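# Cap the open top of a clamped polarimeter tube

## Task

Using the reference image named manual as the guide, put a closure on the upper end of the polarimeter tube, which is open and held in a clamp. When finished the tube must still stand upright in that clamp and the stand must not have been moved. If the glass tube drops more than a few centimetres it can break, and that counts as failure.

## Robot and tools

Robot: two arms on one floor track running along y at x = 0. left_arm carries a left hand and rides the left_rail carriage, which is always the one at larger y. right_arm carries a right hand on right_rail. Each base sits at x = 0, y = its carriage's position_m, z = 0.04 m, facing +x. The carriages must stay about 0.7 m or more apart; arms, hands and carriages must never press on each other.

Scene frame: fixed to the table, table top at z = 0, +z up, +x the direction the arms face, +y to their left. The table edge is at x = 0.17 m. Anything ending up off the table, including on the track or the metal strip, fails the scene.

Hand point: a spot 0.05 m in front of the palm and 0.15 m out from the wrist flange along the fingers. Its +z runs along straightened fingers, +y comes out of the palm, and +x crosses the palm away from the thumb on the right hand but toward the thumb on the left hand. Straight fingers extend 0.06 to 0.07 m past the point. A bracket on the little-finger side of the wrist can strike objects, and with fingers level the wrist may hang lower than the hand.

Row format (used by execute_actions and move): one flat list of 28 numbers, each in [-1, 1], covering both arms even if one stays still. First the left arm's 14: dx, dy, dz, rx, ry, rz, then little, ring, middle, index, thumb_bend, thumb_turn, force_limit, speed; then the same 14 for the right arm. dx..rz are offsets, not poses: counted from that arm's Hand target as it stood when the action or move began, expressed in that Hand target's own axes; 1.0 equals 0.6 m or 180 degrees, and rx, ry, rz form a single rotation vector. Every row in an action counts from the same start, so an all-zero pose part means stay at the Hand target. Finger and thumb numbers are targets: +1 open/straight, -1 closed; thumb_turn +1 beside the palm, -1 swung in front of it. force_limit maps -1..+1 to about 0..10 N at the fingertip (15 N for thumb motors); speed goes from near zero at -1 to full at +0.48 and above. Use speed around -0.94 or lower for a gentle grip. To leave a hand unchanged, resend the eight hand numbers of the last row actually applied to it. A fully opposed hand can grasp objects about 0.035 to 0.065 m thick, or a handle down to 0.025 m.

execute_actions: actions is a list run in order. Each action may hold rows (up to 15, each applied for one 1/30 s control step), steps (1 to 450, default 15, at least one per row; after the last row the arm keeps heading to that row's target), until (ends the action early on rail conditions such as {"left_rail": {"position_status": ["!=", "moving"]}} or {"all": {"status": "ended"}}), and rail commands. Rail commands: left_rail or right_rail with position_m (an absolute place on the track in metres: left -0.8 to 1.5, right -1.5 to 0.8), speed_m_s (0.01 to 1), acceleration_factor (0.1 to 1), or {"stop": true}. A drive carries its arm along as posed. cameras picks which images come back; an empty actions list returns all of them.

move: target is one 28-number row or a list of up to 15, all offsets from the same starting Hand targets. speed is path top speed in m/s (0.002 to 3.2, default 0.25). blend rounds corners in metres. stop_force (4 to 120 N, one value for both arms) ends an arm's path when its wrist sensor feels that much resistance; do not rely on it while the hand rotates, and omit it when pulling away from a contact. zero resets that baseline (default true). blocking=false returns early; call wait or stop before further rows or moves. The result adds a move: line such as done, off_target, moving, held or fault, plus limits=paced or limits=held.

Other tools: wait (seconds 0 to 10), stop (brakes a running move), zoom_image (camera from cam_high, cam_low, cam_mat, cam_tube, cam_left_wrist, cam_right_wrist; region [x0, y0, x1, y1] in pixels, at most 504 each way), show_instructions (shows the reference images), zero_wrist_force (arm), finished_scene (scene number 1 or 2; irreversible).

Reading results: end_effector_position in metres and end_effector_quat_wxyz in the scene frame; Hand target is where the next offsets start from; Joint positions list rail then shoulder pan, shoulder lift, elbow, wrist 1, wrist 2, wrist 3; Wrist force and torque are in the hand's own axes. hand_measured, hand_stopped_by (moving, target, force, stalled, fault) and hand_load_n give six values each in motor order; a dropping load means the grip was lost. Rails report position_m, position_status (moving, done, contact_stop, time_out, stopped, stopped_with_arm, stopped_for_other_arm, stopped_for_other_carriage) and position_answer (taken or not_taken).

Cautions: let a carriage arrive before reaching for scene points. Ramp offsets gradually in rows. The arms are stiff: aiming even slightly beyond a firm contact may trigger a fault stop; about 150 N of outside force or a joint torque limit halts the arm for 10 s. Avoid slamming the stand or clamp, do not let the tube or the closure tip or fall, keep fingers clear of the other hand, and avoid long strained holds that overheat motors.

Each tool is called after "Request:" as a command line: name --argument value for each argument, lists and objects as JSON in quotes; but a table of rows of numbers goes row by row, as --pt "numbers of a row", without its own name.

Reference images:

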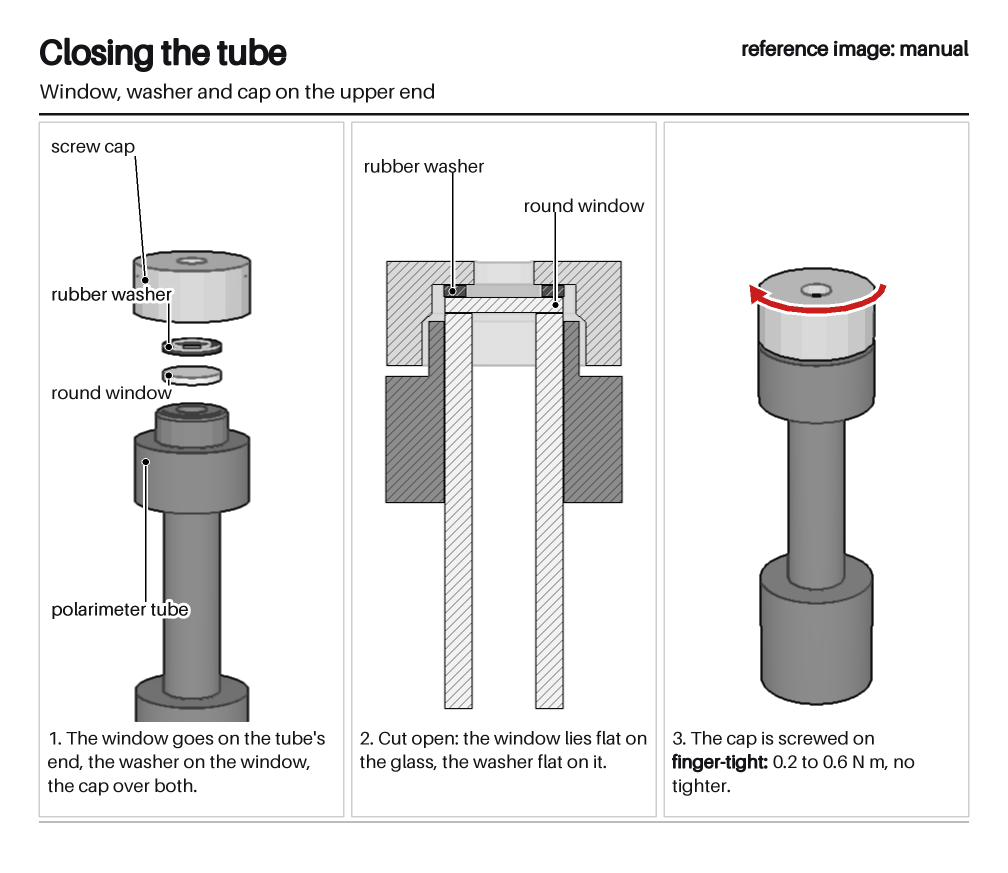

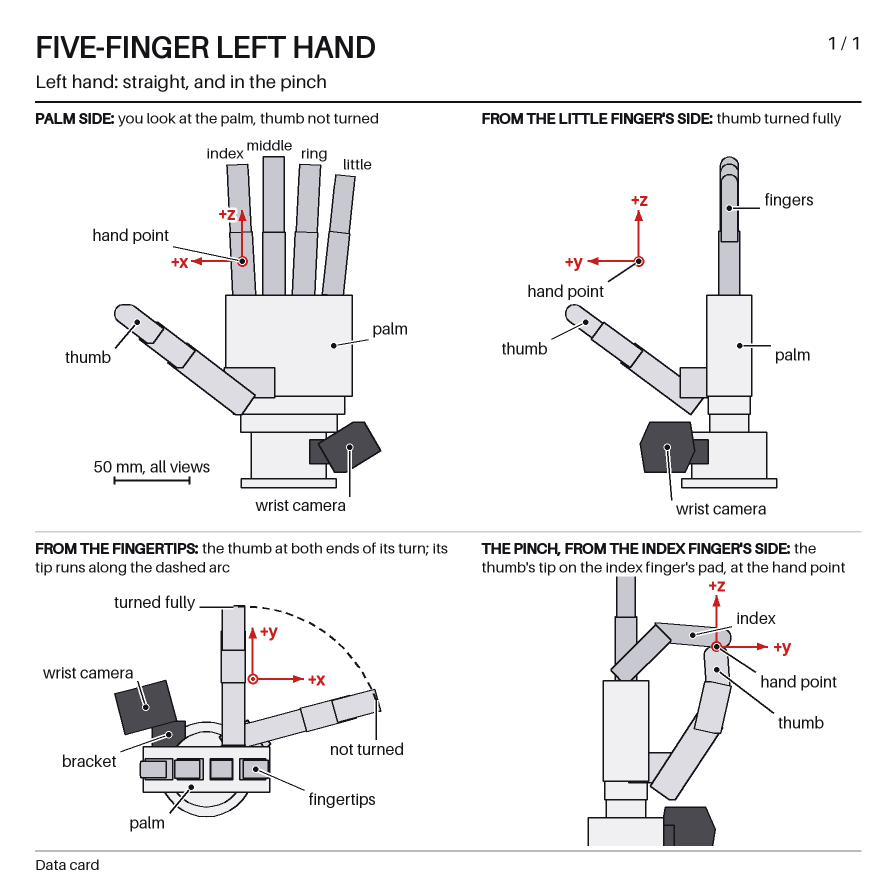

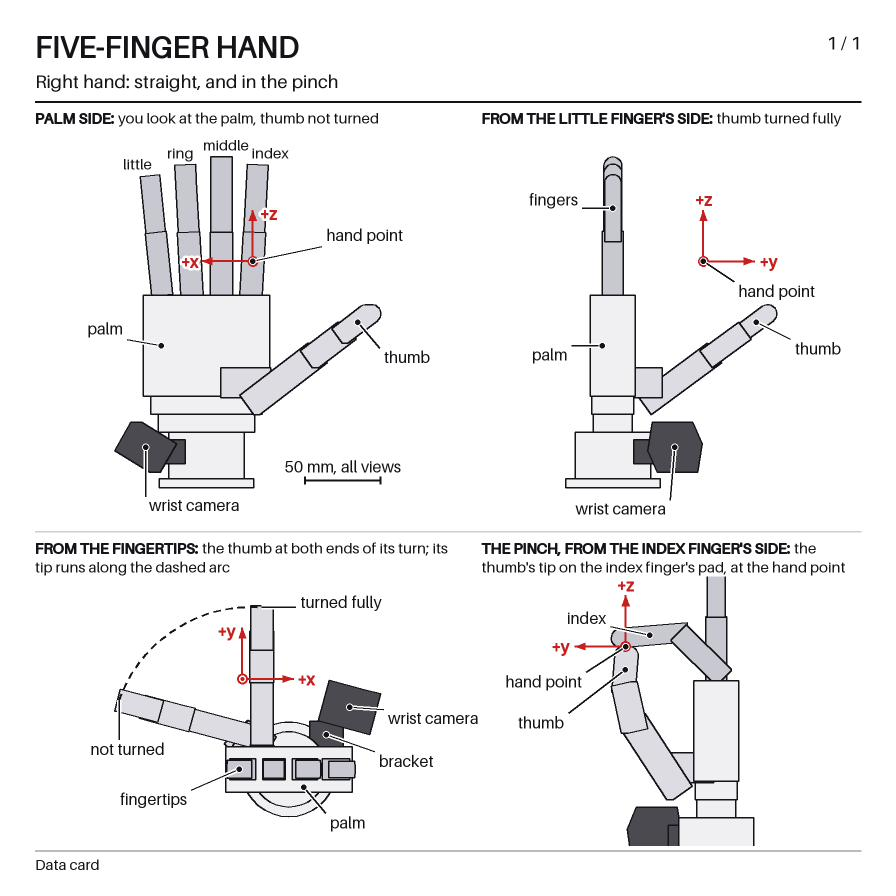

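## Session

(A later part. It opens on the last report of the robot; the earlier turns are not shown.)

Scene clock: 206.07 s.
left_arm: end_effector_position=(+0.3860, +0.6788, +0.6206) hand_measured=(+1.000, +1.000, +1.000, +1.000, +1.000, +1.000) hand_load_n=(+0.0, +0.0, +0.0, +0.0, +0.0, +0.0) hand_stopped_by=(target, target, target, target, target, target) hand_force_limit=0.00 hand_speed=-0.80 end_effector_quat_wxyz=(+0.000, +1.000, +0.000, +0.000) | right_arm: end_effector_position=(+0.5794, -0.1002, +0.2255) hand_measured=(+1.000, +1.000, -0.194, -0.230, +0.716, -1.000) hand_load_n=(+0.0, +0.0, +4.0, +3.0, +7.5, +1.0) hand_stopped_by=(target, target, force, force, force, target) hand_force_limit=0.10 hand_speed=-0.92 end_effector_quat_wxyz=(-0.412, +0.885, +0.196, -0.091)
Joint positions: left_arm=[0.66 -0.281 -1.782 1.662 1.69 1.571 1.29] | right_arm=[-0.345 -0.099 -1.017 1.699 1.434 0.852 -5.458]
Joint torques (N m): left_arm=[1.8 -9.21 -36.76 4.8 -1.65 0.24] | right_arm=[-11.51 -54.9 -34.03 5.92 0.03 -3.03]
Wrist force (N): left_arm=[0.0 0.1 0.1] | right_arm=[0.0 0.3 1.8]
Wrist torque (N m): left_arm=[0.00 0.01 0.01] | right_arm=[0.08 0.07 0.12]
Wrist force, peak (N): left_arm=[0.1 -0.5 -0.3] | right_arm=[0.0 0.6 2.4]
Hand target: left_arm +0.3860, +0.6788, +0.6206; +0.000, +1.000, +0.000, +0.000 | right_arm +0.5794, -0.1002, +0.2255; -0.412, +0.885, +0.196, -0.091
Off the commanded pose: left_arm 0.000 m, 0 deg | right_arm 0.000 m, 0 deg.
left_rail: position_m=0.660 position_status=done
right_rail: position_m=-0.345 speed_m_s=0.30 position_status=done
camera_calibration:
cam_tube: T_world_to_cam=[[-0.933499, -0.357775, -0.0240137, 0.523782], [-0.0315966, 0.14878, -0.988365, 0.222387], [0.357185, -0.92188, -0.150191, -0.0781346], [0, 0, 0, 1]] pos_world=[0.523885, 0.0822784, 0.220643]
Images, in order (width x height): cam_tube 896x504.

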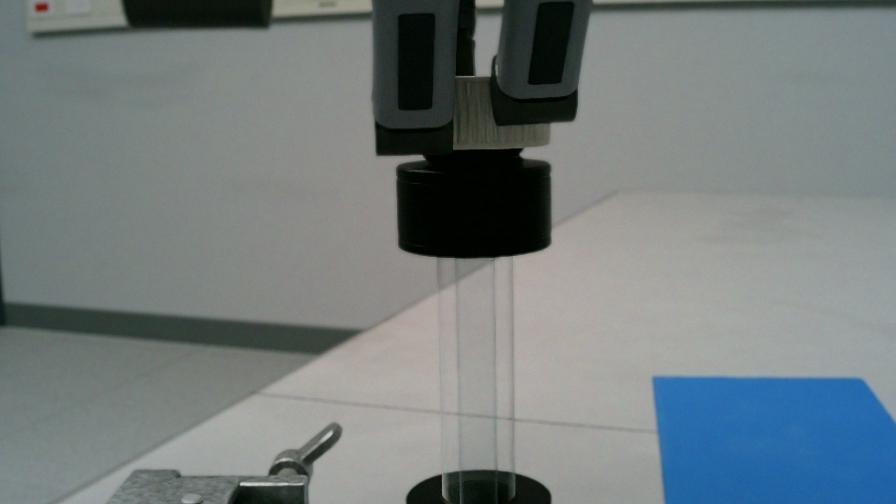

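Request:
move --pt "0 0 0 0 0 0 1 1 1 1 1 1 0 -0.8 0.008533 -0.001485 0.001985 0 0.06383 0.05358 1 1 -0.35 -0.4 0.47 -1 0.1 -0.92" --pt "0 0 0 0 0 0 1 1 1 1 1 1 0 -0.8 0.017415 -0.001497 0.002215 0 0.12767 0.10717 1 1 -0.35 -0.4 0.47 -1 0.1 -0.92" --pt "0 0 0 0 0 0 1 1 1 1 1 1 0 -0.8 0.026042 -0.000025 0.000678 0 0.1915 0.16075 1 1 -0.35 -0.4 0.47 -1 0.1 -0.92" --pt "0 0 0 0 0 0 1 1 1 1 1 1 0 -0.8 0.033825 0.002836 -0.002514 0 0.25533 0.21433 1 1 -0.35 -0.4 0.47 -1 0.1 -0.92" --pt "0 0 0 0 0 0 1 1 1 1 1 1 0 -0.8 0.040235 0.006898 -0.007137 0 0.31917 0.26792 1 1 -0.35 -0.4 0.47 -1 0.1 -0.92" --pt "0 0 0 0 0 0 1 1 1 1 1 1 0 -0.8 0.044833 0.011891 -0.012869 0 0.383 0.3215 1 1 -0.35 -0.4 0.47 -1 0.1 -0.92" --pt "0 0 0 0 0 0 1 1 1 1 1 1 0 -0.8 0.047308 0.017484 -0.019316 0 0.44683 0.37508 1 1 -0.35 -0.4 0.47 -1 0.1 -0.92" --pt "0 0 0 0 0 0 1 1 1 1 1 1 0 -0.8 0.047492 0.023302 -0.02603 0 0.51067 0.42867 1 1 -0.35 -0.4 0.47 -1 0.1 -0.92" --pt "0 0 0 0 0 0 1 1 1 1 1 1 0 -0.8 0.045368 0.028955 -0.032549 0 0.5745 0.48225 1 1 -0.35 -0.4 0.47 -1 0.1 -0.92" --pt "0 0 0 0 0 0 1 1 1 1 1 1 0 -0.8 0.041085 0.034066 -0.038422 0 0.63833 0.53583 1 1 -0.35 -0.4 0.47 -1 0.1 -0.92" --pt "0 0 0 0 0 0 1 1 1 1 1 1 0 -0.8 0.034933 0.038294 -0.043243 0 0.70217 0.58942 1 1 -0.35 -0.4 0.47 -1 0.1 -0.92" --speed 0.25 --blend '[0.001,0.001,0.001,0.001,0.001,0.001,0.001,0.001,0.001,0.001,0]' --cameras '["cam_tube"]'

Request:
zoom_image --camera "cam_tube" --region '[380, 40, 580, 240]'

Scene clock: 213.33 s.
left_arm: end_effector_position=(+0.3860, +0.6788, +0.6206) hand_measured=(+1.000, +1.000, +1.000, +1.000, +1.000, +1.000) hand_load_n=(+0.0, +0.0, +0.0, +0.0, -0.5, +0.0) hand_stopped_by=(target, target, target, target, target, target) hand_force_limit=0.00 hand_speed=-0.80 end_effector_quat_wxyz=(+0.000, +1.000, +0.000, +0.000) | right_arm: end_effector_position=(+0.6131, -0.1227, +0.2246) hand_measured=(+1.000, +1.000, -0.194, -0.230, +0.718, -1.000) hand_load_n=(+0.0, +0.0, +2.0, +2.5, +8.0, +0.5) hand_stopped_by=(target, target, force, force, force, target) hand_force_limit=0.10 hand_speed=-0.92 end_effector_quat_wxyz=(+0.144, -0.310, +0.852, -0.397)
Joint positions: left_arm=[0.66 -0.281 -1.782 1.662 1.69 1.571 1.29] | right_arm=[-0.345 0.297 -1.26 1.836 0.56 2.353 -2.155]
Joint torques (N m): left_arm=[1.76 -8.8 -37.49 4.87 -1.78 -0.11] | right_arm=[6.52 -35.06 -38.74 5.36 3.52 3.62]
Wrist force (N): left_arm=[0.0 0.2 0.1] | right_arm=[-0.6 -1.8 -1.8]
Wrist torque (N m): left_arm=[0.01 0.01 0.01] | right_arm=[0.01 0.14 -0.13]
Wrist force, peak (N): left_arm=[0.2 -0.5 -0.4] | right_arm=[-2.7 2.1 5.0]
Hand target: left_arm +0.3860, +0.6788, +0.6206; +0.000, +1.000, +0.000, +0.000 | right_arm +0.6130, -0.1227, +0.2246; +0.144, -0.310, +0.852, -0.397
Off the commanded pose: left_arm 0.000 m, 0 deg | right_arm 0.000 m, 0 deg.
left_rail: position_m=0.660 position_status=done
right_rail: position_m=-0.345 speed_m_s=0.30 position_status=done
move: done
camera_calibration:
cam_tube: T_world_to_cam=[[-0.933499, -0.357775, -0.0240137, 0.523782], [-0.0315966, 0.14878, -0.988365, 0.222387], [0.357185, -0.92188, -0.150191, -0.0781346], [0, 0, 0, 1]] pos_world=[0.523885, 0.0822784, 0.220643]
Images, in order (width x height): cam_tube 896x504.

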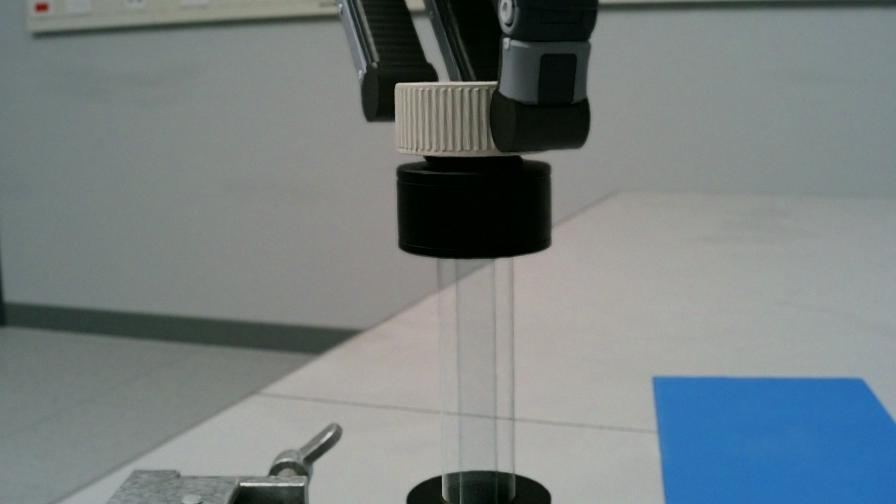

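Scaled by 2.520.

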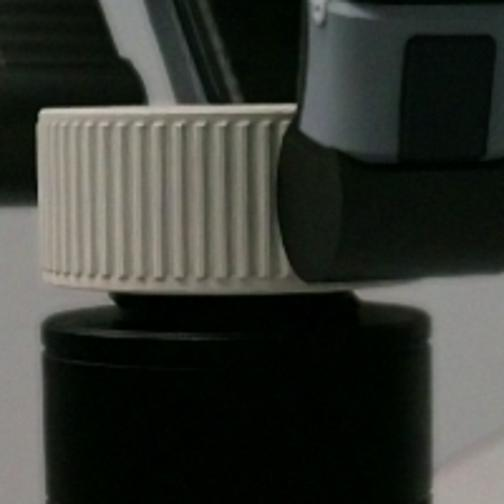

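Request:
execute_actions --actions '[{"rows":[[0,0,0,0,0,0,1,1,1,1,1,1,0,-0.8,0,0,0,0,0,0,1,1,-0.18,-0.22,1,-1,-0.35,-0.88]],"steps":35}]'

Request:
move --pt "0 0 0 0 0 0 1 1 1 1 1 1 0 -0.8 0 -0.004287 0.005107 0 0 0 1 1 -0.18 -0.22 1 -1 -0.35 -0.88" --pt "0 0 0 0 0 0 1 1 1 1 1 1 0 -0.8 -0.017085 0.003366 -0.00401 0 -0.12767 -0.10717 1 1 -0.18 -0.22 1 -1 -0.35 -0.88" --pt "0 0 0 0 0 0 1 1 1 1 1 1 0 -0.8 -0.025932 0.015487 -0.018449 0 -0.25533 -0.21433 1 1 -0.18 -0.22 1 -1 -0.35 -0.88" --pt "0 0 0 0 0 0 1 1 1 1 1 1 0 -0.8 -0.026558 0.019978 -0.0238 0 -0.29789 -0.25006 1 1 -0.18 -0.22 1 -1 -0.35 -0.88" --pt "0 0 0 0 0 0 1 1 1 1 1 1 0 -0.8 -0.020295 0.021954 -0.025118 0 -0.29789 -0.25006 1 1 -0.18 -0.22 1 -1 -0.35 -0.88" --speed '[0.03,0.3,0.3,0.3,0.02]' --blend '[0.001,0.002,0.002,0.001,0]' --cameras '["cam_tube"]'

Request:
zoom_image --camera "cam_tube" --region '[380, 40, 580, 240]'

Scene clock: 216.20 s.
left_arm: end_effector_position=(+0.3860, +0.6788, +0.6206) hand_measured=(+1.000, +1.000, +1.000, +1.000, +1.000, +1.000) hand_load_n=(+0.0, +0.0, +0.0, +0.0, +0.0, +0.0) hand_stopped_by=(target, target, target, target, target, target) hand_force_limit=0.00 hand_speed=-0.80 end_effector_quat_wxyz=(+0.000, +1.000, +0.000, +0.000) | right_arm: end_effector_position=(+0.6130, -0.1227, +0.2246) hand_measured=(+1.000, +1.000, -0.180, -0.220, +1.000, -1.000) hand_load_n=(+0.0, +0.0, +0.0, +0.0, +0.0, +0.0) hand_stopped_by=(target, target, target, target, target, target) hand_force_limit=-0.35 hand_speed=-0.88 end_effector_quat_wxyz=(+0.144, -0.310, +0.852, -0.397)
Joint positions: left_arm=[0.66 -0.281 -1.782 1.662 1.69 1.571 1.29] | right_arm=[-0.345 0.297 -1.26 1.836 0.56 2.353 -2.154]
Joint torques (N m): left_arm=[1.36 -9.85 -36.44 4.6 -1.76 -0.08] | right_arm=[3.02 -44.02 -38.39 5.15 3.69 3.04]
Wrist force (N): left_arm=[0.3 0.1 0.3] | right_arm=[-0.3 -0.4 0.7]
Wrist torque (N m): left_arm=[-0.01 -0.04 0.02] | right_arm=[0.06 0.12 -0.12]
Wrist force, peak (N): left_arm=[0.4 0.1 0.3] | right_arm=[-0.8 -2.0 -2.8]
Hand target: left_arm +0.3860, +0.6788, +0.6206; +0.000, +1.000, +0.000, +0.000 | right_arm +0.6130, -0.1227, +0.2246; +0.144, -0.310, +0.852, -0.397
Off the commanded pose: left_arm 0.000 m, 0 deg | right_arm 0.000 m, 0 deg.
left_rail: position_m=0.660 position_status=done
right_rail: position_m=-0.345 speed_m_s=0.30 position_status=done

Scene clock: 219.17 s.
left_arm: end_effector_position=(+0.3860, +0.6788, +0.6206) hand_measured=(+1.000, +1.000, +1.000, +1.000, +1.000, +1.000) hand_load_n=(+0.0, +0.0, +0.0, +0.0, +0.0, +0.0) hand_stopped_by=(target, target, target, target, target, target) hand_force_limit=0.00 hand_speed=-0.80 end_effector_quat_wxyz=(+0.000, +1.000, +0.000, +0.000) | right_arm: end_effector_position=(+0.6096, -0.0996, +0.2242) hand_measured=(+1.000, +1.000, -0.180, -0.220, +1.000, -1.000) hand_load_n=(+0.0, +0.0, +0.0, +0.0, +0.0, +0.0) hand_stopped_by=(target, target, target, target, target, target) hand_force_limit=-0.35 hand_speed=-0.88 end_effector_quat_wxyz=(-0.346, +0.742, -0.520, +0.242)
Joint positions: left_arm=[0.66 -0.281 -1.782 1.662 1.69 1.571 1.29] | right_arm=[-0.345 -0.031 -1.484 2.037 0.182 1.283 -3.393]
Joint torques (N m): left_arm=[0.93 -7.6 -36.87 4.73 -1.39 0.23] | right_arm=[-11.28 -56.89 -27.3 3.67 -2.58 -3.64]
Wrist force (N): left_arm=[0.3 0.0 -0.1] | right_arm=[-0.1 -0.2 0.7]
Wrist torque (N m): left_arm=[0.01 -0.04 0.02] | right_arm=[0.15 0.06 0.12]
Wrist force, peak (N): left_arm=[0.6 0.0 0.2] | right_arm=[-0.5 -0.6 0.8]
Hand target: left_arm +0.3860, +0.6788, +0.6206; +0.000, +1.000, +0.000, +0.000 | right_arm +0.6095, -0.0996, +0.2242; -0.346, +0.742, -0.520, +0.242
Off the commanded pose: left_arm 0.000 m, 0 deg | right_arm 0.000 m, 0 deg.
left_rail: position_m=0.660 position_status=done
right_rail: position_m=-0.345 speed_m_s=0.30 position_status=done
move: done
camera_calibration:
cam_tube: T_world_to_cam=[[-0.933499, -0.357775, -0.0240137, 0.523782], [-0.0315966, 0.14878, -0.988365, 0.222387], [0.357185, -0.92188, -0.150191, -0.0781346], [0, 0, 0, 1]] pos_world=[0.523885, 0.0822784, 0.220643]
Images, in order (width x height): cam_tube 896x504.

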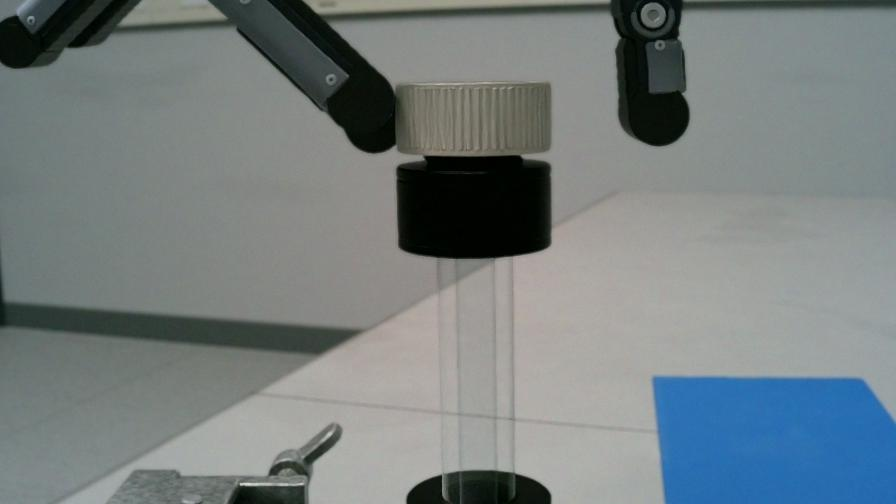

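Scaled by 2.520.

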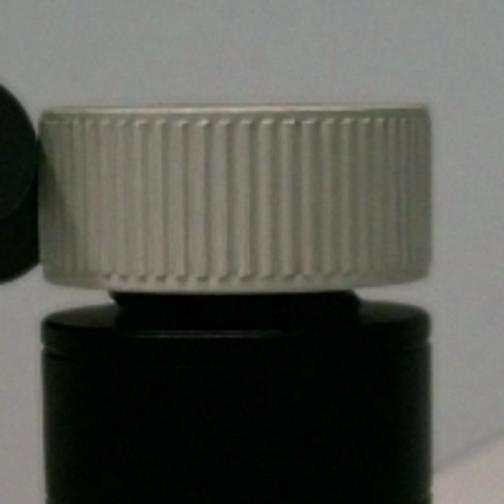

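Request:
move --target '[0,0,0,0,0,0,1,1,1,1,1,1,0,-0.8,0.00447,-0.001028,0.001224,0,0.034044,0.028578,1,1,-0.18,-0.22,1,-1,-0.35,-0.88]' --speed 0.1

Request:
wait --seconds 0.3

Request:
execute_actions --actions '[{"rows":[[0,0,0,0,0,0,1,1,1,1,1,1,0,-0.8,0,0,0,0,0,0,1,1,-0.18,-0.22,0.5,-1,-0.35,-0.92]],"steps":75},{"rows":[[0,0,0,0,0,0,1,1,1,1,1,1,0,-0.8,0,0,0,0,0,0,1,1,-0.35,-0.4,0.5,-1,-0.3,-0.94]],"steps":30},{"rows":[[0,0,0,0,0,0,1,1,1,1,1,1,0,-0.8,0,0,0,0,0,0,1,1,-0.35,-0.4,0.46,-1,0.2,-0.92]],"steps":25}]'

Request:
execute_actions --actions '[{"rows":[[0,0,0,0,0,0,1,1,1,1,1,1,0,-0.8,0,0,0,0,0,0,1,1,-0.35,-0.4,0.4,-1,1.0,-0.9]],"steps":30},{"rows":[[0,0,0,0,0,0,1,1,1,1,1,1,0,-0.8,0,0,0,0,0,0,1,1,-0.8,-0.8,0.4,-1,1.0,-0.8]],"steps":30}]' --cameras '["cam_tube"]'

Request:
zoom_image --camera "cam_tube" --region '[420, 90, 490, 160]'

Scene clock: 222.27 s.
left_arm: end_effector_position=(+0.3860, +0.6788, +0.6206) hand_measured=(+1.000, +1.000, +1.000, +1.000, +1.000, +1.000) hand_load_n=(+0.0, +0.0, +0.0, +0.0, +0.0, +0.0) hand_stopped_by=(target, target, target, target, target, target) hand_force_limit=0.00 hand_speed=-0.80 end_effector_quat_wxyz=(+0.000, +1.000, +0.000, +0.000) | right_arm: end_effector_position=(+0.6113, -0.1018, +0.2242) hand_measured=(+1.000, +1.000, -0.180, -0.220, +1.000, -1.000) hand_load_n=(+0.0, +0.0, +0.0, +0.5, +0.0, +0.0) hand_stopped_by=(target, target, target, target, target, target) hand_force_limit=-0.35 hand_speed=-0.88 end_effector_quat_wxyz=(-0.328, +0.704, -0.570, +0.266)
Joint positions: left_arm=[0.66 -0.281 -1.782 1.662 1.69 1.571 1.29] | right_arm=[-0.345 0.01 -1.493 2.042 0.159 1.418 -3.271]
Joint torques (N m): left_arm=[2.1 -9.01 -37.22 4.45 -1.61 -0.15] | right_arm=[6.55 -55.41 -38.91 -0.86 2.2 3.04]
Wrist force (N): left_arm=[0.1 0.0 0.4] | right_arm=[-0.3 -0.6 0.6]
Wrist torque (N m): left_arm=[-0.03 0.00 0.01] | right_arm=[0.17 0.06 -0.14]
Wrist force, peak (N): left_arm=[0.3 -0.4 -0.1] | right_arm=[-0.5 -0.9 0.9]
Hand target: left_arm +0.3860, +0.6788, +0.6206; +0.000, +1.000, +0.000, +0.000 | right_arm +0.6113, -0.1018, +0.2242; -0.328, +0.704, -0.570, +0.266
Off the commanded pose: left_arm 0.000 m, 0 deg | right_arm 0.000 m, 0 deg.
left_rail: position_m=0.660 position_status=done
right_rail: position_m=-0.345 speed_m_s=0.30 position_status=done
move: done

Scene clock: 222.57 s.
left_arm: end_effector_position=(+0.3860, +0.6788, +0.6206) hand_measured=(+1.000, +1.000, +1.000, +1.000, +1.000, +1.000) hand_load_n=(+0.0, +0.0, +0.0, +0.0, +0.0, +0.0) hand_stopped_by=(target, target, target, target, target, target) hand_force_limit=0.00 hand_speed=-0.80 end_effector_quat_wxyz=(+0.000, +1.000, +0.000, +0.000) | right_arm: end_effector_position=(+0.6113, -0.1018, +0.2242) hand_measured=(+1.000, +1.000, -0.180, -0.220, +1.000, -1.000) hand_load_n=(+0.0, +0.0, +0.0, +0.5, +0.0, +0.0) hand_stopped_by=(target, target, target, target, target, target) hand_force_limit=-0.35 hand_speed=-0.88 end_effector_quat_wxyz=(-0.328, +0.704, -0.570, +0.266)
Joint positions: left_arm=[0.66 -0.281 -1.782 1.662 1.69 1.571 1.29] | right_arm=[-0.345 0.01 -1.493 2.042 0.159 1.419 -3.271]
Joint torques (N m): left_arm=[2.19 -10.32 -37.4 5.03 -1.8 -0.09] | right_arm=[9.99 -58.4 -42.15 -0.84 2.24 2.85]
Wrist force (N): left_arm=[0.2 -0.2 0.1] | right_arm=[-0.3 -0.6 0.4]
Wrist torque (N m): left_arm=[-0.04 -0.02 0.03] | right_arm=[0.17 0.07 -0.14]
Wrist force, peak (N): left_arm=[0.3 0.1 0.2] | right_arm=[-0.3 -0.8 0.9]
Hand target: left_arm +0.3860, +0.6788, +0.6206; +0.000, +1.000, +0.000, +0.000 | right_arm +0.6113, -0.1018, +0.2242; -0.328, +0.704, -0.570, +0.266
Off the commanded pose: left_arm 0.000 m, 0 deg | right_arm 0.000 m, 0 deg.
left_rail: position_m=0.660 position_status=done
right_rail: position_m=-0.345 speed_m_s=0.30 position_status=done
wait: 0.30 s

Scene clock: 227.10 s.
left_arm: end_effector_position=(+0.3860, +0.6788, +0.6206) hand_measured=(+1.000, +1.000, +1.000, +1.000, +1.000, +1.000) hand_load_n=(+0.0, +0.0, +0.5, +0.0, +0.0, +0.0) hand_stopped_by=(target, target, target, target, target, target) hand_force_limit=0.00 hand_speed=-0.80 end_effector_quat_wxyz=(+0.000, +1.000, +0.000, +0.000) | right_arm: end_effector_position=(+0.6113, -0.1018, +0.2242) hand_measured=(+1.000, +1.000, -0.196, -0.230, +0.712, -1.000) hand_load_n=(-0.5, +0.0, +3.5, +4.0, +9.0, +0.5) hand_stopped_by=(target, target, force, force, force, target) hand_force_limit=0.20 hand_speed=-0.92 end_effector_quat_wxyz=(-0.328, +0.704, -0.570, +0.266)
Joint positions: left_arm=[0.66 -0.281 -1.782 1.662 1.69 1.571 1.29] | right_arm=[-0.345 0.01 -1.493 2.042 0.159 1.419 -3.271]
Joint torques (N m): left_arm=[0.61 -10.4 -36.87 5.01 -1.39 0.33] | right_arm=[6.15 -52.37 -41.78 -1.01 2.05 3.33]
Wrist force (N): left_arm=[0.1 -0.1 -0.4] | right_arm=[-0.5 0.3 1.8]
Wrist torque (N m): left_arm=[-0.01 -0.02 0.02] | right_arm=[0.17 0.07 -0.15]
Wrist force, peak (N): left_arm=[0.1 -0.1 -0.6] | right_arm=[-0.5 0.3 2.1]
Hand target: left_arm +0.3860, +0.6788, +0.6206; +0.000, +1.000, +0.000, +0.000 | right_arm +0.6113, -0.1018, +0.2242; -0.328, +0.704, -0.570, +0.266
Off the commanded pose: left_arm 0.000 m, 0 deg | right_arm 0.000 m, 0 deg.
left_rail: position_m=0.660 position_status=done
right_rail: position_m=-0.345 speed_m_s=0.30 position_status=done

Scene clock: 229.30 s.
left_arm: end_effector_position=(+0.3860, +0.6788, +0.6206) hand_measured=(+1.000, +1.000, +1.000, +1.000, +1.000, +1.000) hand_load_n=(+0.0, +0.0, +0.0, +0.0, +0.0, +0.0) hand_stopped_by=(target, target, target, target, target, target) hand_force_limit=0.00 hand_speed=-0.80 end_effector_quat_wxyz=(+0.000, +1.000, +0.000, +0.000) | right_arm: end_effector_position=(+0.6113, -0.1018, +0.2242) hand_measured=(+1.000, +1.000, -0.222, -0.256, +0.696, -1.000) hand_load_n=(+0.0, +0.0, +10.5, +12.5, +20.5, +2.0) hand_stopped_by=(target, target, force, force, force, target) hand_force_limit=1.00 hand_speed=-0.80 end_effector_quat_wxyz=(-0.328, +0.704, -0.570, +0.266)
Joint positions: left_arm=[0.66 -0.281 -1.782 1.662 1.69 1.571 1.29] | right_arm=[-0.345 0.01 -1.493 2.042 0.159 1.419 -3.271]
Joint torques (N m): left_arm=[1.9 -8.72 -37.24 4.73 -1.45 -0.23] | right_arm=[5.6 -53.13 -40.95 3.19 1.54 3.29]
Wrist force (N): left_arm=[0.1 -0.3 -0.2] | right_arm=[0.1 1.6 8.3]
Wrist torque (N m): left_arm=[-0.04 -0.02 0.02] | right_arm=[0.22 -0.01 -0.14]
Wrist force, peak (N): left_arm=[-0.5 0.4 0.2] | right_arm=[0.2 2.3 8.6]
Hand target: left_arm +0.3860, +0.6788, +0.6206; +0.000, +1.000, +0.000, +0.000 | right_arm +0.6113, -0.1018, +0.2242; -0.328, +0.704, -0.570, +0.266
Off the commanded pose: left_arm 0.000 m, 0 deg | right_arm 0.000 m, 0 deg.
left_rail: position_m=0.660 position_status=done
right_rail: position_m=-0.345 speed_m_s=0.30 position_status=done
camera_calibration:
cam_tube: T_world_to_cam=[[-0.933499, -0.357775, -0.0240137, 0.523782], [-0.0315966, 0.14878, -0.988365, 0.222387], [0.357185, -0.92188, -0.150191, -0.0781346], [0, 0, 0, 1]] pos_world=[0.523885, 0.0822784, 0.220643]
Images, in order (width x height): cam_tube 896x504.

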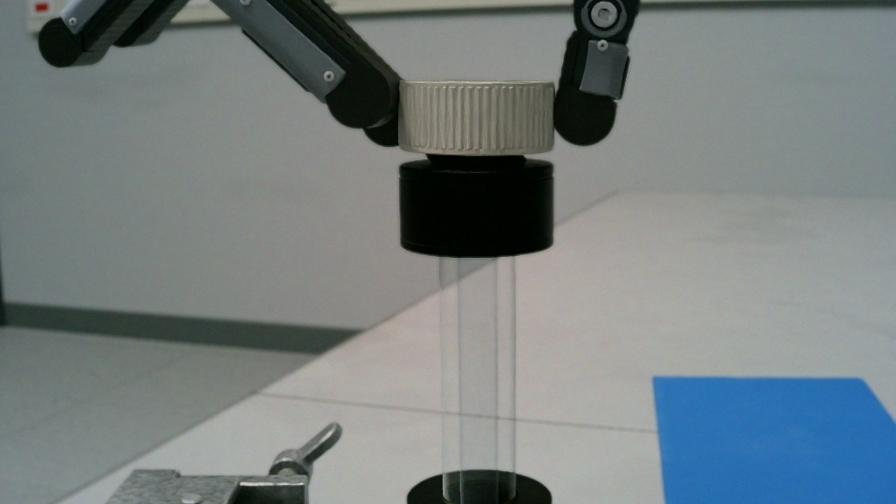

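Scaled by 7.200.

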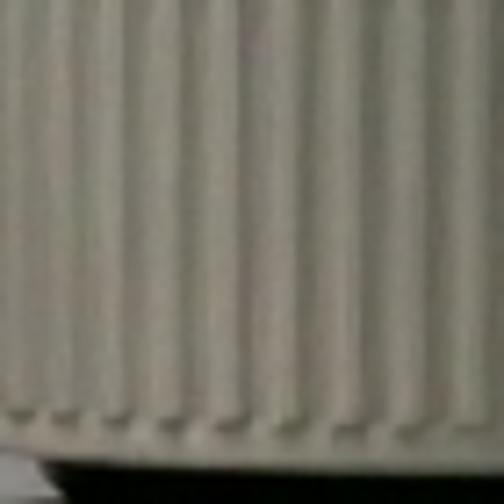

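Request:
move --target '[0,0,0,0,0,0,1,1,1,1,1,1,0,-0.8,0,-0.00005,0.00083,0,0,0,1,1,-0.8,-0.8,0.4,-1,1.0,-0.8]' --speed 0.005

Request:
move --target '[0,0,0,0,0,0,1,1,1,1,1,1,0,-0.8,0.00447,-0.000972,0.001271,0,0.034044,0.028578,1,1,-0.8,-0.8,0.4,-1,1.0,-0.8]' --speed 0.1 --cameras '["cam_tube"]'

Request:
zoom_image --camera "cam_tube" --region '[420, 90, 490, 160]'

Scene clock: 230.63 s.
left_arm: end_effector_position=(+0.3860, +0.6788, +0.6206) hand_measured=(+1.000, +1.000, +1.000, +1.000, +1.000, +1.000) hand_load_n=(+0.0, +0.0, +0.0, +0.0, +0.0, +0.0) hand_stopped_by=(target, target, target, target, target, target) hand_force_limit=0.00 hand_speed=-0.80 end_effector_quat_wxyz=(+0.000, +1.000, +0.000, +0.000) | right_arm: end_effector_position=(+0.6117, -0.1017, +0.2240) hand_measured=(+1.000, +1.000, -0.222, -0.256, +0.696, -1.000) hand_load_n=(+0.0, +0.0, +10.5, +11.5, +21.0, +1.5) hand_stopped_by=(target, target, force, force, force, target) hand_force_limit=1.00 hand_speed=-0.80 end_effector_quat_wxyz=(-0.328, +0.704, -0.570, +0.266)
Joint positions: left_arm=[0.66 -0.281 -1.782 1.662 1.69 1.571 1.29] | right_arm=[-0.345 0.01 -1.492 2.042 0.158 1.419 -3.271]
Joint torques (N m): left_arm=[1.2 -7.11 -37.81 4.69 -1.84 0.01] | right_arm=[7.75 -22.25 -44.02 -1.24 1.9 3.31]
Wrist force (N): left_arm=[0.0 0.0 0.1] | right_arm=[0.3 0.3 3.0]
Wrist torque (N m): left_arm=[0.00 0.01 0.01] | right_arm=[0.07 0.03 -0.15]
Wrist force, peak (N): left_arm=[-0.4 0.0 0.2] | right_arm=[0.4 1.5 8.7]
Hand target: left_arm +0.3860, +0.6788, +0.6206; +0.000, +1.000, +0.000, +0.000 | right_arm +0.6117, -0.1017, +0.2239; -0.328, +0.704, -0.570, +0.266
Off the commanded pose: left_arm 0.000 m, 0 deg | right_arm 0.000 m, 0 deg.
left_rail: position_m=0.660 position_status=done
right_rail: position_m=-0.345 speed_m_s=0.30 position_status=done
move: done

Scene clock: 231.93 s.
left_arm: end_effector_position=(+0.3860, +0.6788, +0.6206) hand_measured=(+1.000, +1.000, +1.000, +1.000, +1.000, +1.000) hand_load_n=(+0.0, +0.0, +0.0, +0.0, +0.0, +0.0) hand_stopped_by=(target, target, target, target, target, target) hand_force_limit=0.00 hand_speed=-0.80 end_effector_quat_wxyz=(+0.000, +1.000, +0.000, +0.000) | right_arm: end_effector_position=(+0.6132, -0.1041, +0.2239) hand_measured=(+1.000, +1.000, -0.222, -0.256, +0.696, -1.000) hand_load_n=(+0.0, +0.0, +10.5, +11.0, +21.0, +0.5) hand_stopped_by=(target, target, force, force, force, target) hand_force_limit=1.00 hand_speed=-0.80 end_effector_quat_wxyz=(-0.309, +0.663, -0.618, +0.288)
Joint positions: left_arm=[0.66 -0.281 -1.782 1.662 1.69 1.571 1.29] | right_arm=[-0.345 0.054 -1.491 2.039 0.15 1.558 -3.152]
Joint torques (N m): left_arm=[0.51 -8.44 -36.78 4.65 -1.68 0.1] | right_arm=[6.17 -22.1 -42.56 3.33 1.73 3.3]
Wrist force (N): left_arm=[0.1 0.0 0.0] | right_arm=[0.0 -0.1 1.7]
Wrist torque (N m): left_arm=[0.00 -0.01 0.01] | right_arm=[0.01 0.01 -0.18]
Wrist force, peak (N): left_arm=[-0.6 0.2 -0.2] | right_arm=[0.0 0.7 4.2]
Hand target: left_arm +0.3860, +0.6788, +0.6206; +0.000, +1.000, +0.000, +0.000 | right_arm +0.6132, -0.1041, +0.2239; -0.309, +0.663, -0.618, +0.288
Off the commanded pose: left_arm 0.000 m, 0 deg | right_arm 0.000 m, 0 deg.
left_rail: position_m=0.660 position_status=done
right_rail: position_m=-0.345 speed_m_s=0.30 position_status=done
move: done
camera_calibration:
cam_tube: T_world_to_cam=[[-0.933499, -0.357775, -0.0240137, 0.523782], [-0.0315966, 0.14878, -0.988365, 0.222387], [0.357185, -0.92188, -0.150191, -0.0781346], [0, 0, 0, 1]] pos_world=[0.523885, 0.0822784, 0.220643]
Images, in order (width x height): cam_tube 896x504.

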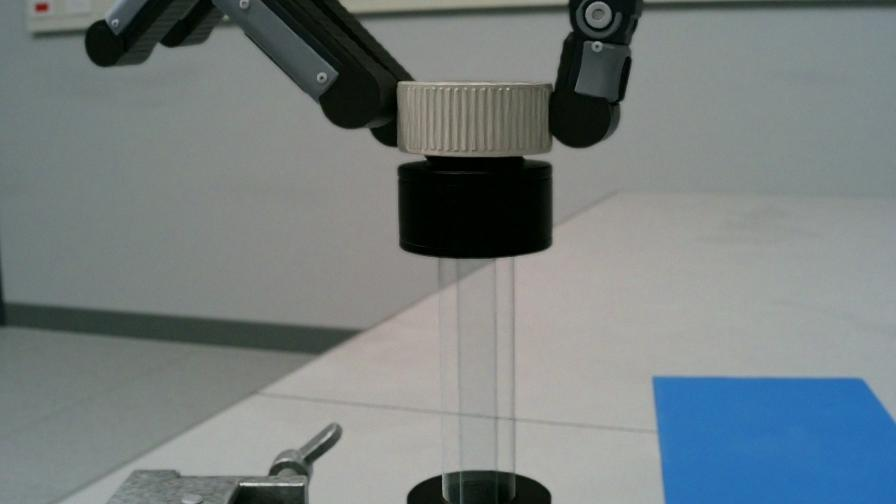

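Scaled by 7.200.

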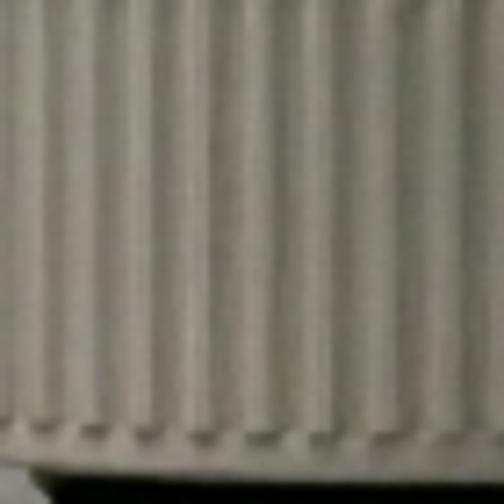

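Request:
move --target '[0,0,0,0,0,0,1,1,1,1,1,1,0,-0.8,0.006778,-0.001304,0.001726,0,0.051067,0.042867,1,1,-0.8,-0.8,0.4,-1,1.0,-0.8]' --speed 0.1 --cameras '["cam_tube"]'

Request:
zoom_image --camera "cam_tube" --region '[420, 90, 490, 160]'

Scene clock: 233.93 s.
left_arm: end_effector_position=(+0.3860, +0.6788, +0.6206) hand_measured=(+1.000, +1.000, +1.000, +1.000, +1.000, +1.000) hand_load_n=(+0.0, +0.0, +0.0, +0.0, +0.0, +0.0) hand_stopped_by=(target, target, target, target, target, target) hand_force_limit=0.00 hand_speed=-0.80 end_effector_quat_wxyz=(+0.000, +1.000, +0.000, +0.000) | right_arm: end_effector_position=(+0.6148, -0.1081, +0.2238) hand_measured=(+1.000, +1.000, -0.222, -0.256, +0.696, -1.000) hand_load_n=(+0.0, +0.0, +10.0, +11.0, +21.5, +0.0) hand_stopped_by=(target, target, force, force, force, target) hand_force_limit=1.00 hand_speed=-0.80 end_effector_quat_wxyz=(+0.277, -0.595, +0.684, -0.319)
Joint positions: left_arm=[0.66 -0.281 -1.782 1.662 1.69 1.571 1.29] | right_arm=[-0.345 0.121 -1.47 2.019 0.167 1.769 -2.972]
Joint torques (N m): left_arm=[0.11 -6.94 -37.75 4.91 -1.67 -0.11] | right_arm=[5.44 -26 -43.01 3.43 2.61 3.47]
Wrist force (N): left_arm=[0.0 0.2 0.0] | right_arm=[0.4 -0.8 1.2]
Wrist torque (N m): left_arm=[0.02 0.01 0.01] | right_arm=[-0.06 0.00 -0.16]
Wrist force, peak (N): left_arm=[0.4 0.2 -0.4] | right_arm=[-0.4 -0.2 2.9]
Hand target: left_arm +0.3860, +0.6788, +0.6206; +0.000, +1.000, +0.000, +0.000 | right_arm +0.6148, -0.1081, +0.2238; +0.277, -0.595, +0.684, -0.319
Off the commanded pose: left_arm 0.000 m, 0 deg | right_arm 0.000 m, 0 deg.
left_rail: position_m=0.660 position_status=done
right_rail: position_m=-0.345 speed_m_s=0.30 position_status=done
move: done
camera_calibration:
cam_tube: T_world_to_cam=[[-0.933499, -0.357775, -0.0240137, 0.523782], [-0.0315966, 0.14878, -0.988365, 0.222387], [0.357185, -0.92188, -0.150191, -0.0781346], [0, 0, 0, 1]] pos_world=[0.523885, 0.0822784, 0.220643]
Images, in order (width x height): cam_tube 896x504.

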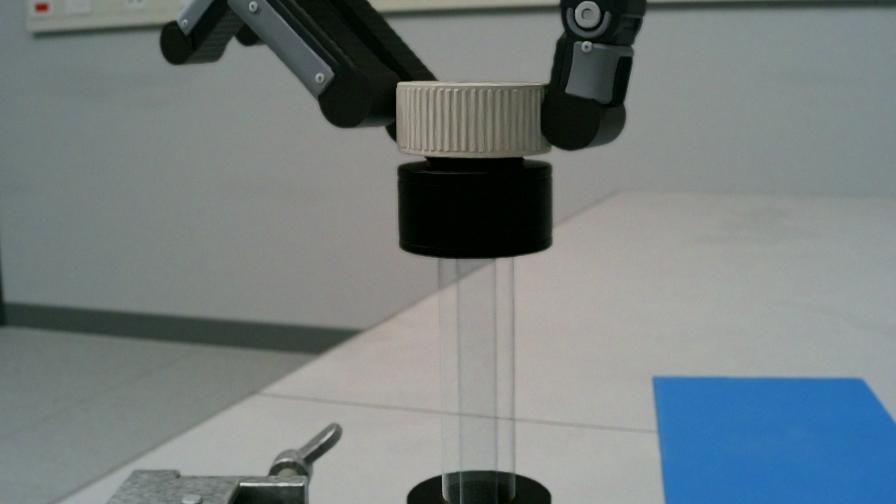

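Scaled by 7.200.

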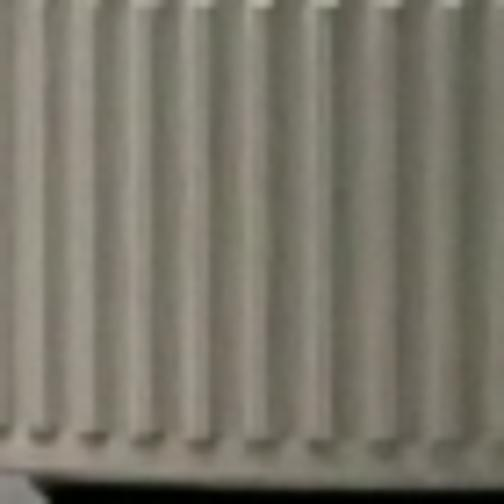

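Request:
move --target '[0,0,0,0,0,0,1,1,1,1,1,1,0,-0.8,0.00912,-0.001533,0.002057,0,0.068089,0.057156,1,1,-0.8,-0.8,0.4,-1,1.0,-0.8]' --speed 0.1 --cameras '["cam_tube"]'

Request:
zoom_image --camera "cam_tube" --region '[380, 40, 580, 240]'

Scene clock: 236.43 s.
left_arm: end_effector_position=(+0.3860, +0.6788, +0.6206) hand_measured=(+1.000, +1.000, +1.000, +1.000, +1.000, +1.000) hand_load_n=(+0.0, +0.0, -0.5, +0.0, +0.0, +0.0) hand_stopped_by=(target, target, target, target, target, target) hand_force_limit=0.00 hand_speed=-0.80 end_effector_quat_wxyz=(+0.000, +1.000, +0.000, +0.000) | right_arm: end_effector_position=(+0.6156, -0.1137, +0.2237) hand_measured=(+1.000, +1.000, -0.222, -0.256, +0.696, -1.000) hand_load_n=(+0.0, +0.0, +10.0, +11.0, +21.5, -0.5) hand_stopped_by=(target, target, force, force, force, target) hand_force_limit=1.00 hand_speed=-0.80 end_effector_quat_wxyz=(+0.230, -0.494, +0.760, -0.354)
Joint positions: left_arm=[0.66 -0.281 -1.782 1.662 1.69 1.571 1.29] | right_arm=[-0.345 0.203 -1.412 1.966 0.247 2.033 -2.71]
Joint torques (N m): left_arm=[0.51 -8.41 -38.08 4.71 -1.32 0.14] | right_arm=[7.76 -29.87 -41.93 4.49 2.94 3.66]
Wrist force (N): left_arm=[0.0 -0.1 0.2] | right_arm=[0.9 -1.4 -0.2]
Wrist torque (N m): left_arm=[-0.03 0.01 0.02] | right_arm=[-0.08 0.02 -0.17]
Wrist force, peak (N): left_arm=[0.3 -0.3 -0.3] | right_arm=[-0.4 -0.5 2.5]
Hand target: left_arm +0.3860, +0.6788, +0.6206; +0.000, +1.000, +0.000, +0.000 | right_arm +0.6156, -0.1137, +0.2237; +0.230, -0.494, +0.760, -0.354
Off the commanded pose: left_arm 0.000 m, 0 deg | right_arm 0.000 m, 0 deg.
left_rail: position_m=0.660 position_status=done
right_rail: position_m=-0.345 speed_m_s=0.30 position_status=done
move: done
camera_calibration:
cam_tube: T_world_to_cam=[[-0.933499, -0.357775, -0.0240137, 0.523782], [-0.0315966, 0.14878, -0.988365, 0.222387], [0.357185, -0.92188, -0.150191, -0.0781346], [0, 0, 0, 1]] pos_world=[0.523885, 0.0822784, 0.220643]
Images, in order (width x height): cam_tube 896x504.

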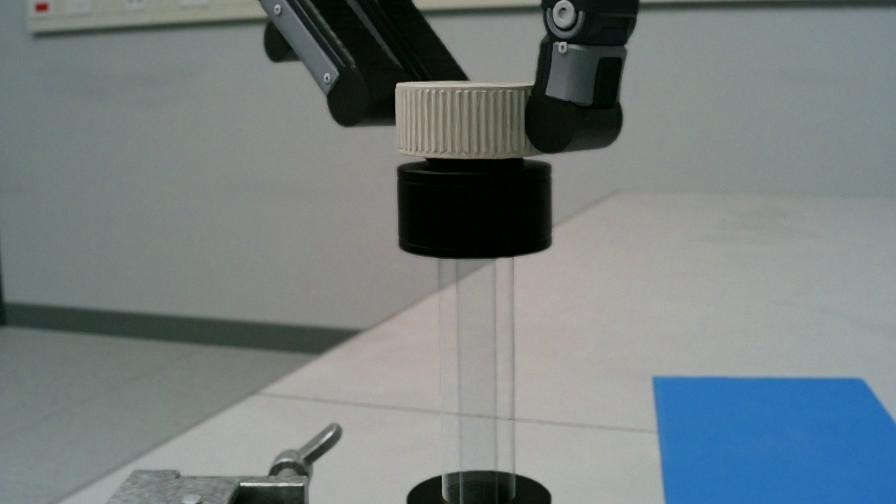

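Scaled by 2.520.

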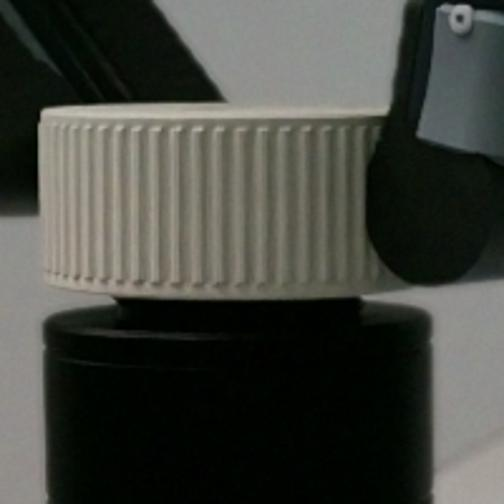

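Request:
move --target '[0,0,0,0,0,0,1,1,1,1,1,1,0,-0.8,0.007362,-0.001372,0.00182,0,0.055322,0.046439,1,1,-0.8,-0.8,0.4,-1,1.0,-0.8]' --speed 0.1 --cameras '["cam_tube"]'

Request:
zoom_image --camera "cam_tube" --region '[380, 60, 560, 180]'

Scene clock: 238.83 s.
left_arm: end_effector_position=(+0.3860, +0.6788, +0.6206) hand_measured=(+1.000, +1.000, +1.000, +1.000, +1.000, +1.000) hand_load_n=(+0.0, +0.0, +0.0, +0.0, +0.0, +0.0) hand_stopped_by=(target, target, target, target, target, target) hand_force_limit=0.00 hand_speed=-0.80 end_effector_quat_wxyz=(+0.000, +1.000, +0.000, +0.000) | right_arm: end_effector_position=(+0.6150, -0.1183, +0.2236) hand_measured=(+1.000, +1.000, -0.222, -0.256, +0.696, -1.000) hand_load_n=(+0.0, +0.0, +10.0, +10.5, +21.5, -1.0) hand_stopped_by=(target, target, force, force, force, target) hand_force_limit=1.00 hand_speed=-0.80 end_effector_quat_wxyz=(+0.188, -0.404, +0.811, -0.378)
Joint positions: left_arm=[0.66 -0.281 -1.782 1.662 1.69 1.571 1.29] | right_arm=[-0.345 0.257 -1.343 1.905 0.372 2.216 -2.458]
Joint torques (N m): left_arm=[0.24 -9.41 -38.41 4.9 -1.61 0.23] | right_arm=[10.91 -36.64 -40.74 4.77 3.1 3.61]
Wrist force (N): left_arm=[0.1 0.2 0.3] | right_arm=[1.1 -2.3 -1.3]
Wrist torque (N m): left_arm=[0.02 -0.01 0.01] | right_arm=[-0.14 0.09 -0.20]
Wrist force, peak (N): left_arm=[0.1 0.3 0.4] | right_arm=[0.8 -2.4 -1.4]
Hand target: left_arm +0.3860, +0.6788, +0.6206; +0.000, +1.000, +0.000, +0.000 | right_arm +0.6150, -0.1183, +0.2236; +0.188, -0.404, +0.811, -0.378
Off the commanded pose: left_arm 0.000 m, 0 deg | right_arm 0.000 m, 0 deg.
left_rail: position_m=0.660 position_status=done
right_rail: position_m=-0.345 speed_m_s=0.30 position_status=done
move: done
camera_calibration:
cam_tube: T_world_to_cam=[[-0.933499, -0.357775, -0.0240137, 0.523782], [-0.0315966, 0.14878, -0.988365, 0.222387], [0.357185, -0.92188, -0.150191, -0.0781346], [0, 0, 0, 1]] pos_world=[0.523885, 0.0822784, 0.220643]
Images, in order (width x height): cam_tube 896x504.

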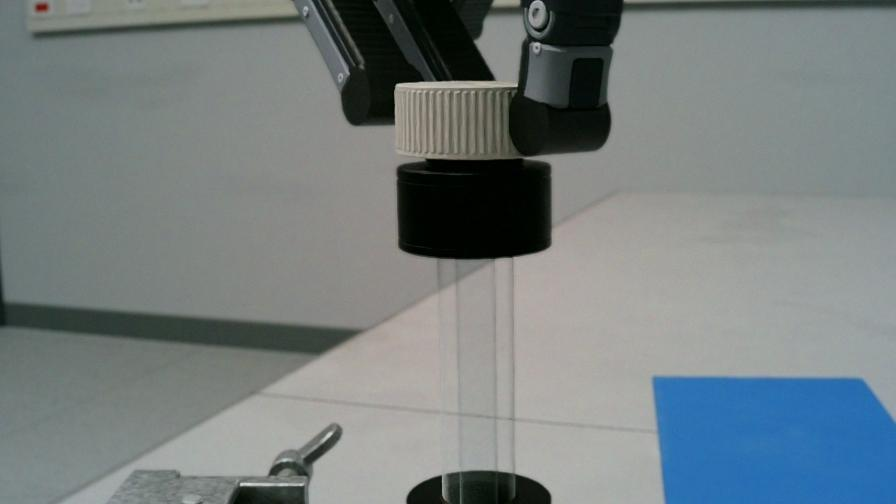

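Scaled by 2.800.

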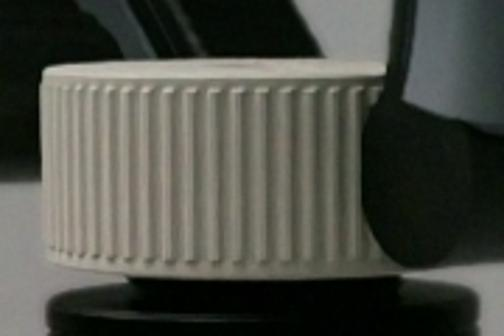

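Request:
move --target '[0,0,0,0,0,0,1,1,1,1,1,1,0,-0.8,0.007362,-0.001372,0.00182,0,0.055322,0.046439,1,1,-0.8,-0.8,0.4,-1,1.0,-0.8]' --speed 0.1 --cameras '["cam_tube"]'

Request:
zoom_image --camera "cam_tube" --region '[380, 60, 560, 180]'

Scene clock: 240.97 s.
left_arm: end_effector_position=(+0.3860, +0.6788, +0.6206) hand_measured=(+1.000, +1.000, +1.000, +1.000, +1.000, +1.000) hand_load_n=(+0.0, +0.0, -0.5, +0.0, +0.0, +0.0) hand_stopped_by=(target, target, target, target, target, target) hand_force_limit=0.00 hand_speed=-0.80 end_effector_quat_wxyz=(+0.000, +1.000, +0.000, +0.000) | right_arm: end_effector_position=(+0.6134, -0.1226, +0.2236) hand_measured=(+1.000, +1.000, -0.222, -0.256, +0.696, -1.000) hand_load_n=(+0.0, +0.0, +10.0, +10.5, +21.5, -1.0) hand_stopped_by=(target, target, force, force, force, target) hand_force_limit=1.00 hand_speed=-0.80 end_effector_quat_wxyz=(+0.144, -0.310, +0.852, -0.397)
Joint positions: left_arm=[0.66 -0.281 -1.782 1.662 1.69 1.571 1.29] | right_arm=[-0.345 0.296 -1.259 1.836 0.558 2.353 -2.155]
Joint torques (N m): left_arm=[2.24 -7.79 -37.68 4.78 -1.92 -0.01] | right_arm=[10.72 -35.18 -39.94 4.31 3.41 3.24]
Wrist force (N): left_arm=[-0.3 -0.1 0.0] | right_arm=[1.4 -2.8 -1.5]
Wrist torque (N m): left_arm=[-0.01 0.05 0.00] | right_arm=[-0.14 0.09 -0.21]
Wrist force, peak (N): left_arm=[0.3 -0.2 0.4] | right_arm=[1.4 -3.1 -1.6]
Hand target: left_arm +0.3860, +0.6788, +0.6206; +0.000, +1.000, +0.000, +0.000 | right_arm +0.6134, -0.1226, +0.2236; +0.144, -0.310, +0.852, -0.397
Off the commanded pose: left_arm 0.000 m, 0 deg | right_arm 0.000 m, 0 deg.
left_rail: position_m=0.660 position_status=done
right_rail: position_m=-0.345 speed_m_s=0.30 position_status=done
move: done
camera_calibration:
cam_tube: T_world_to_cam=[[-0.933499, -0.357775, -0.0240137, 0.523782], [-0.0315966, 0.14878, -0.988365, 0.222387], [0.357185, -0.92188, -0.150191, -0.0781346], [0, 0, 0, 1]] pos_world=[0.523885, 0.0822784, 0.220643]
Images, in order (width x height): cam_tube 896x504.

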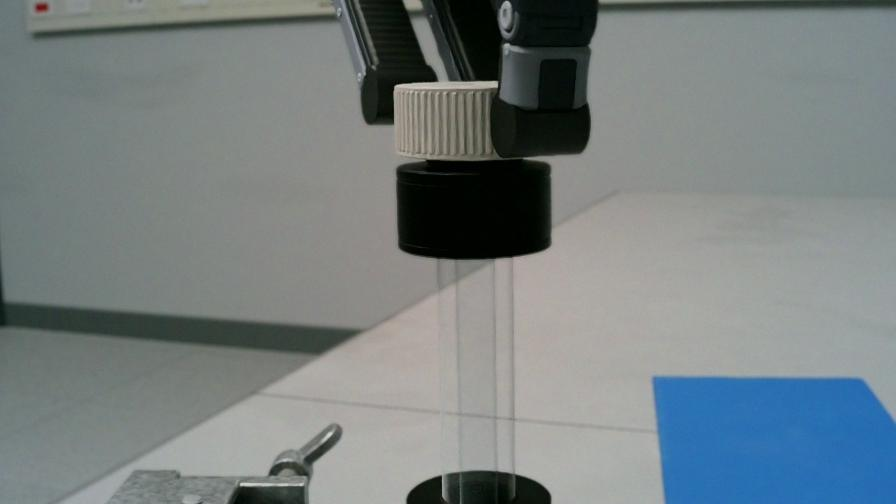

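Scaled by 2.800.

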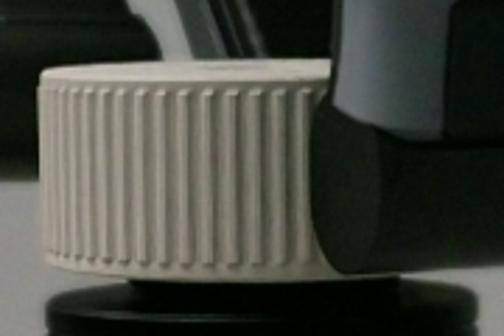

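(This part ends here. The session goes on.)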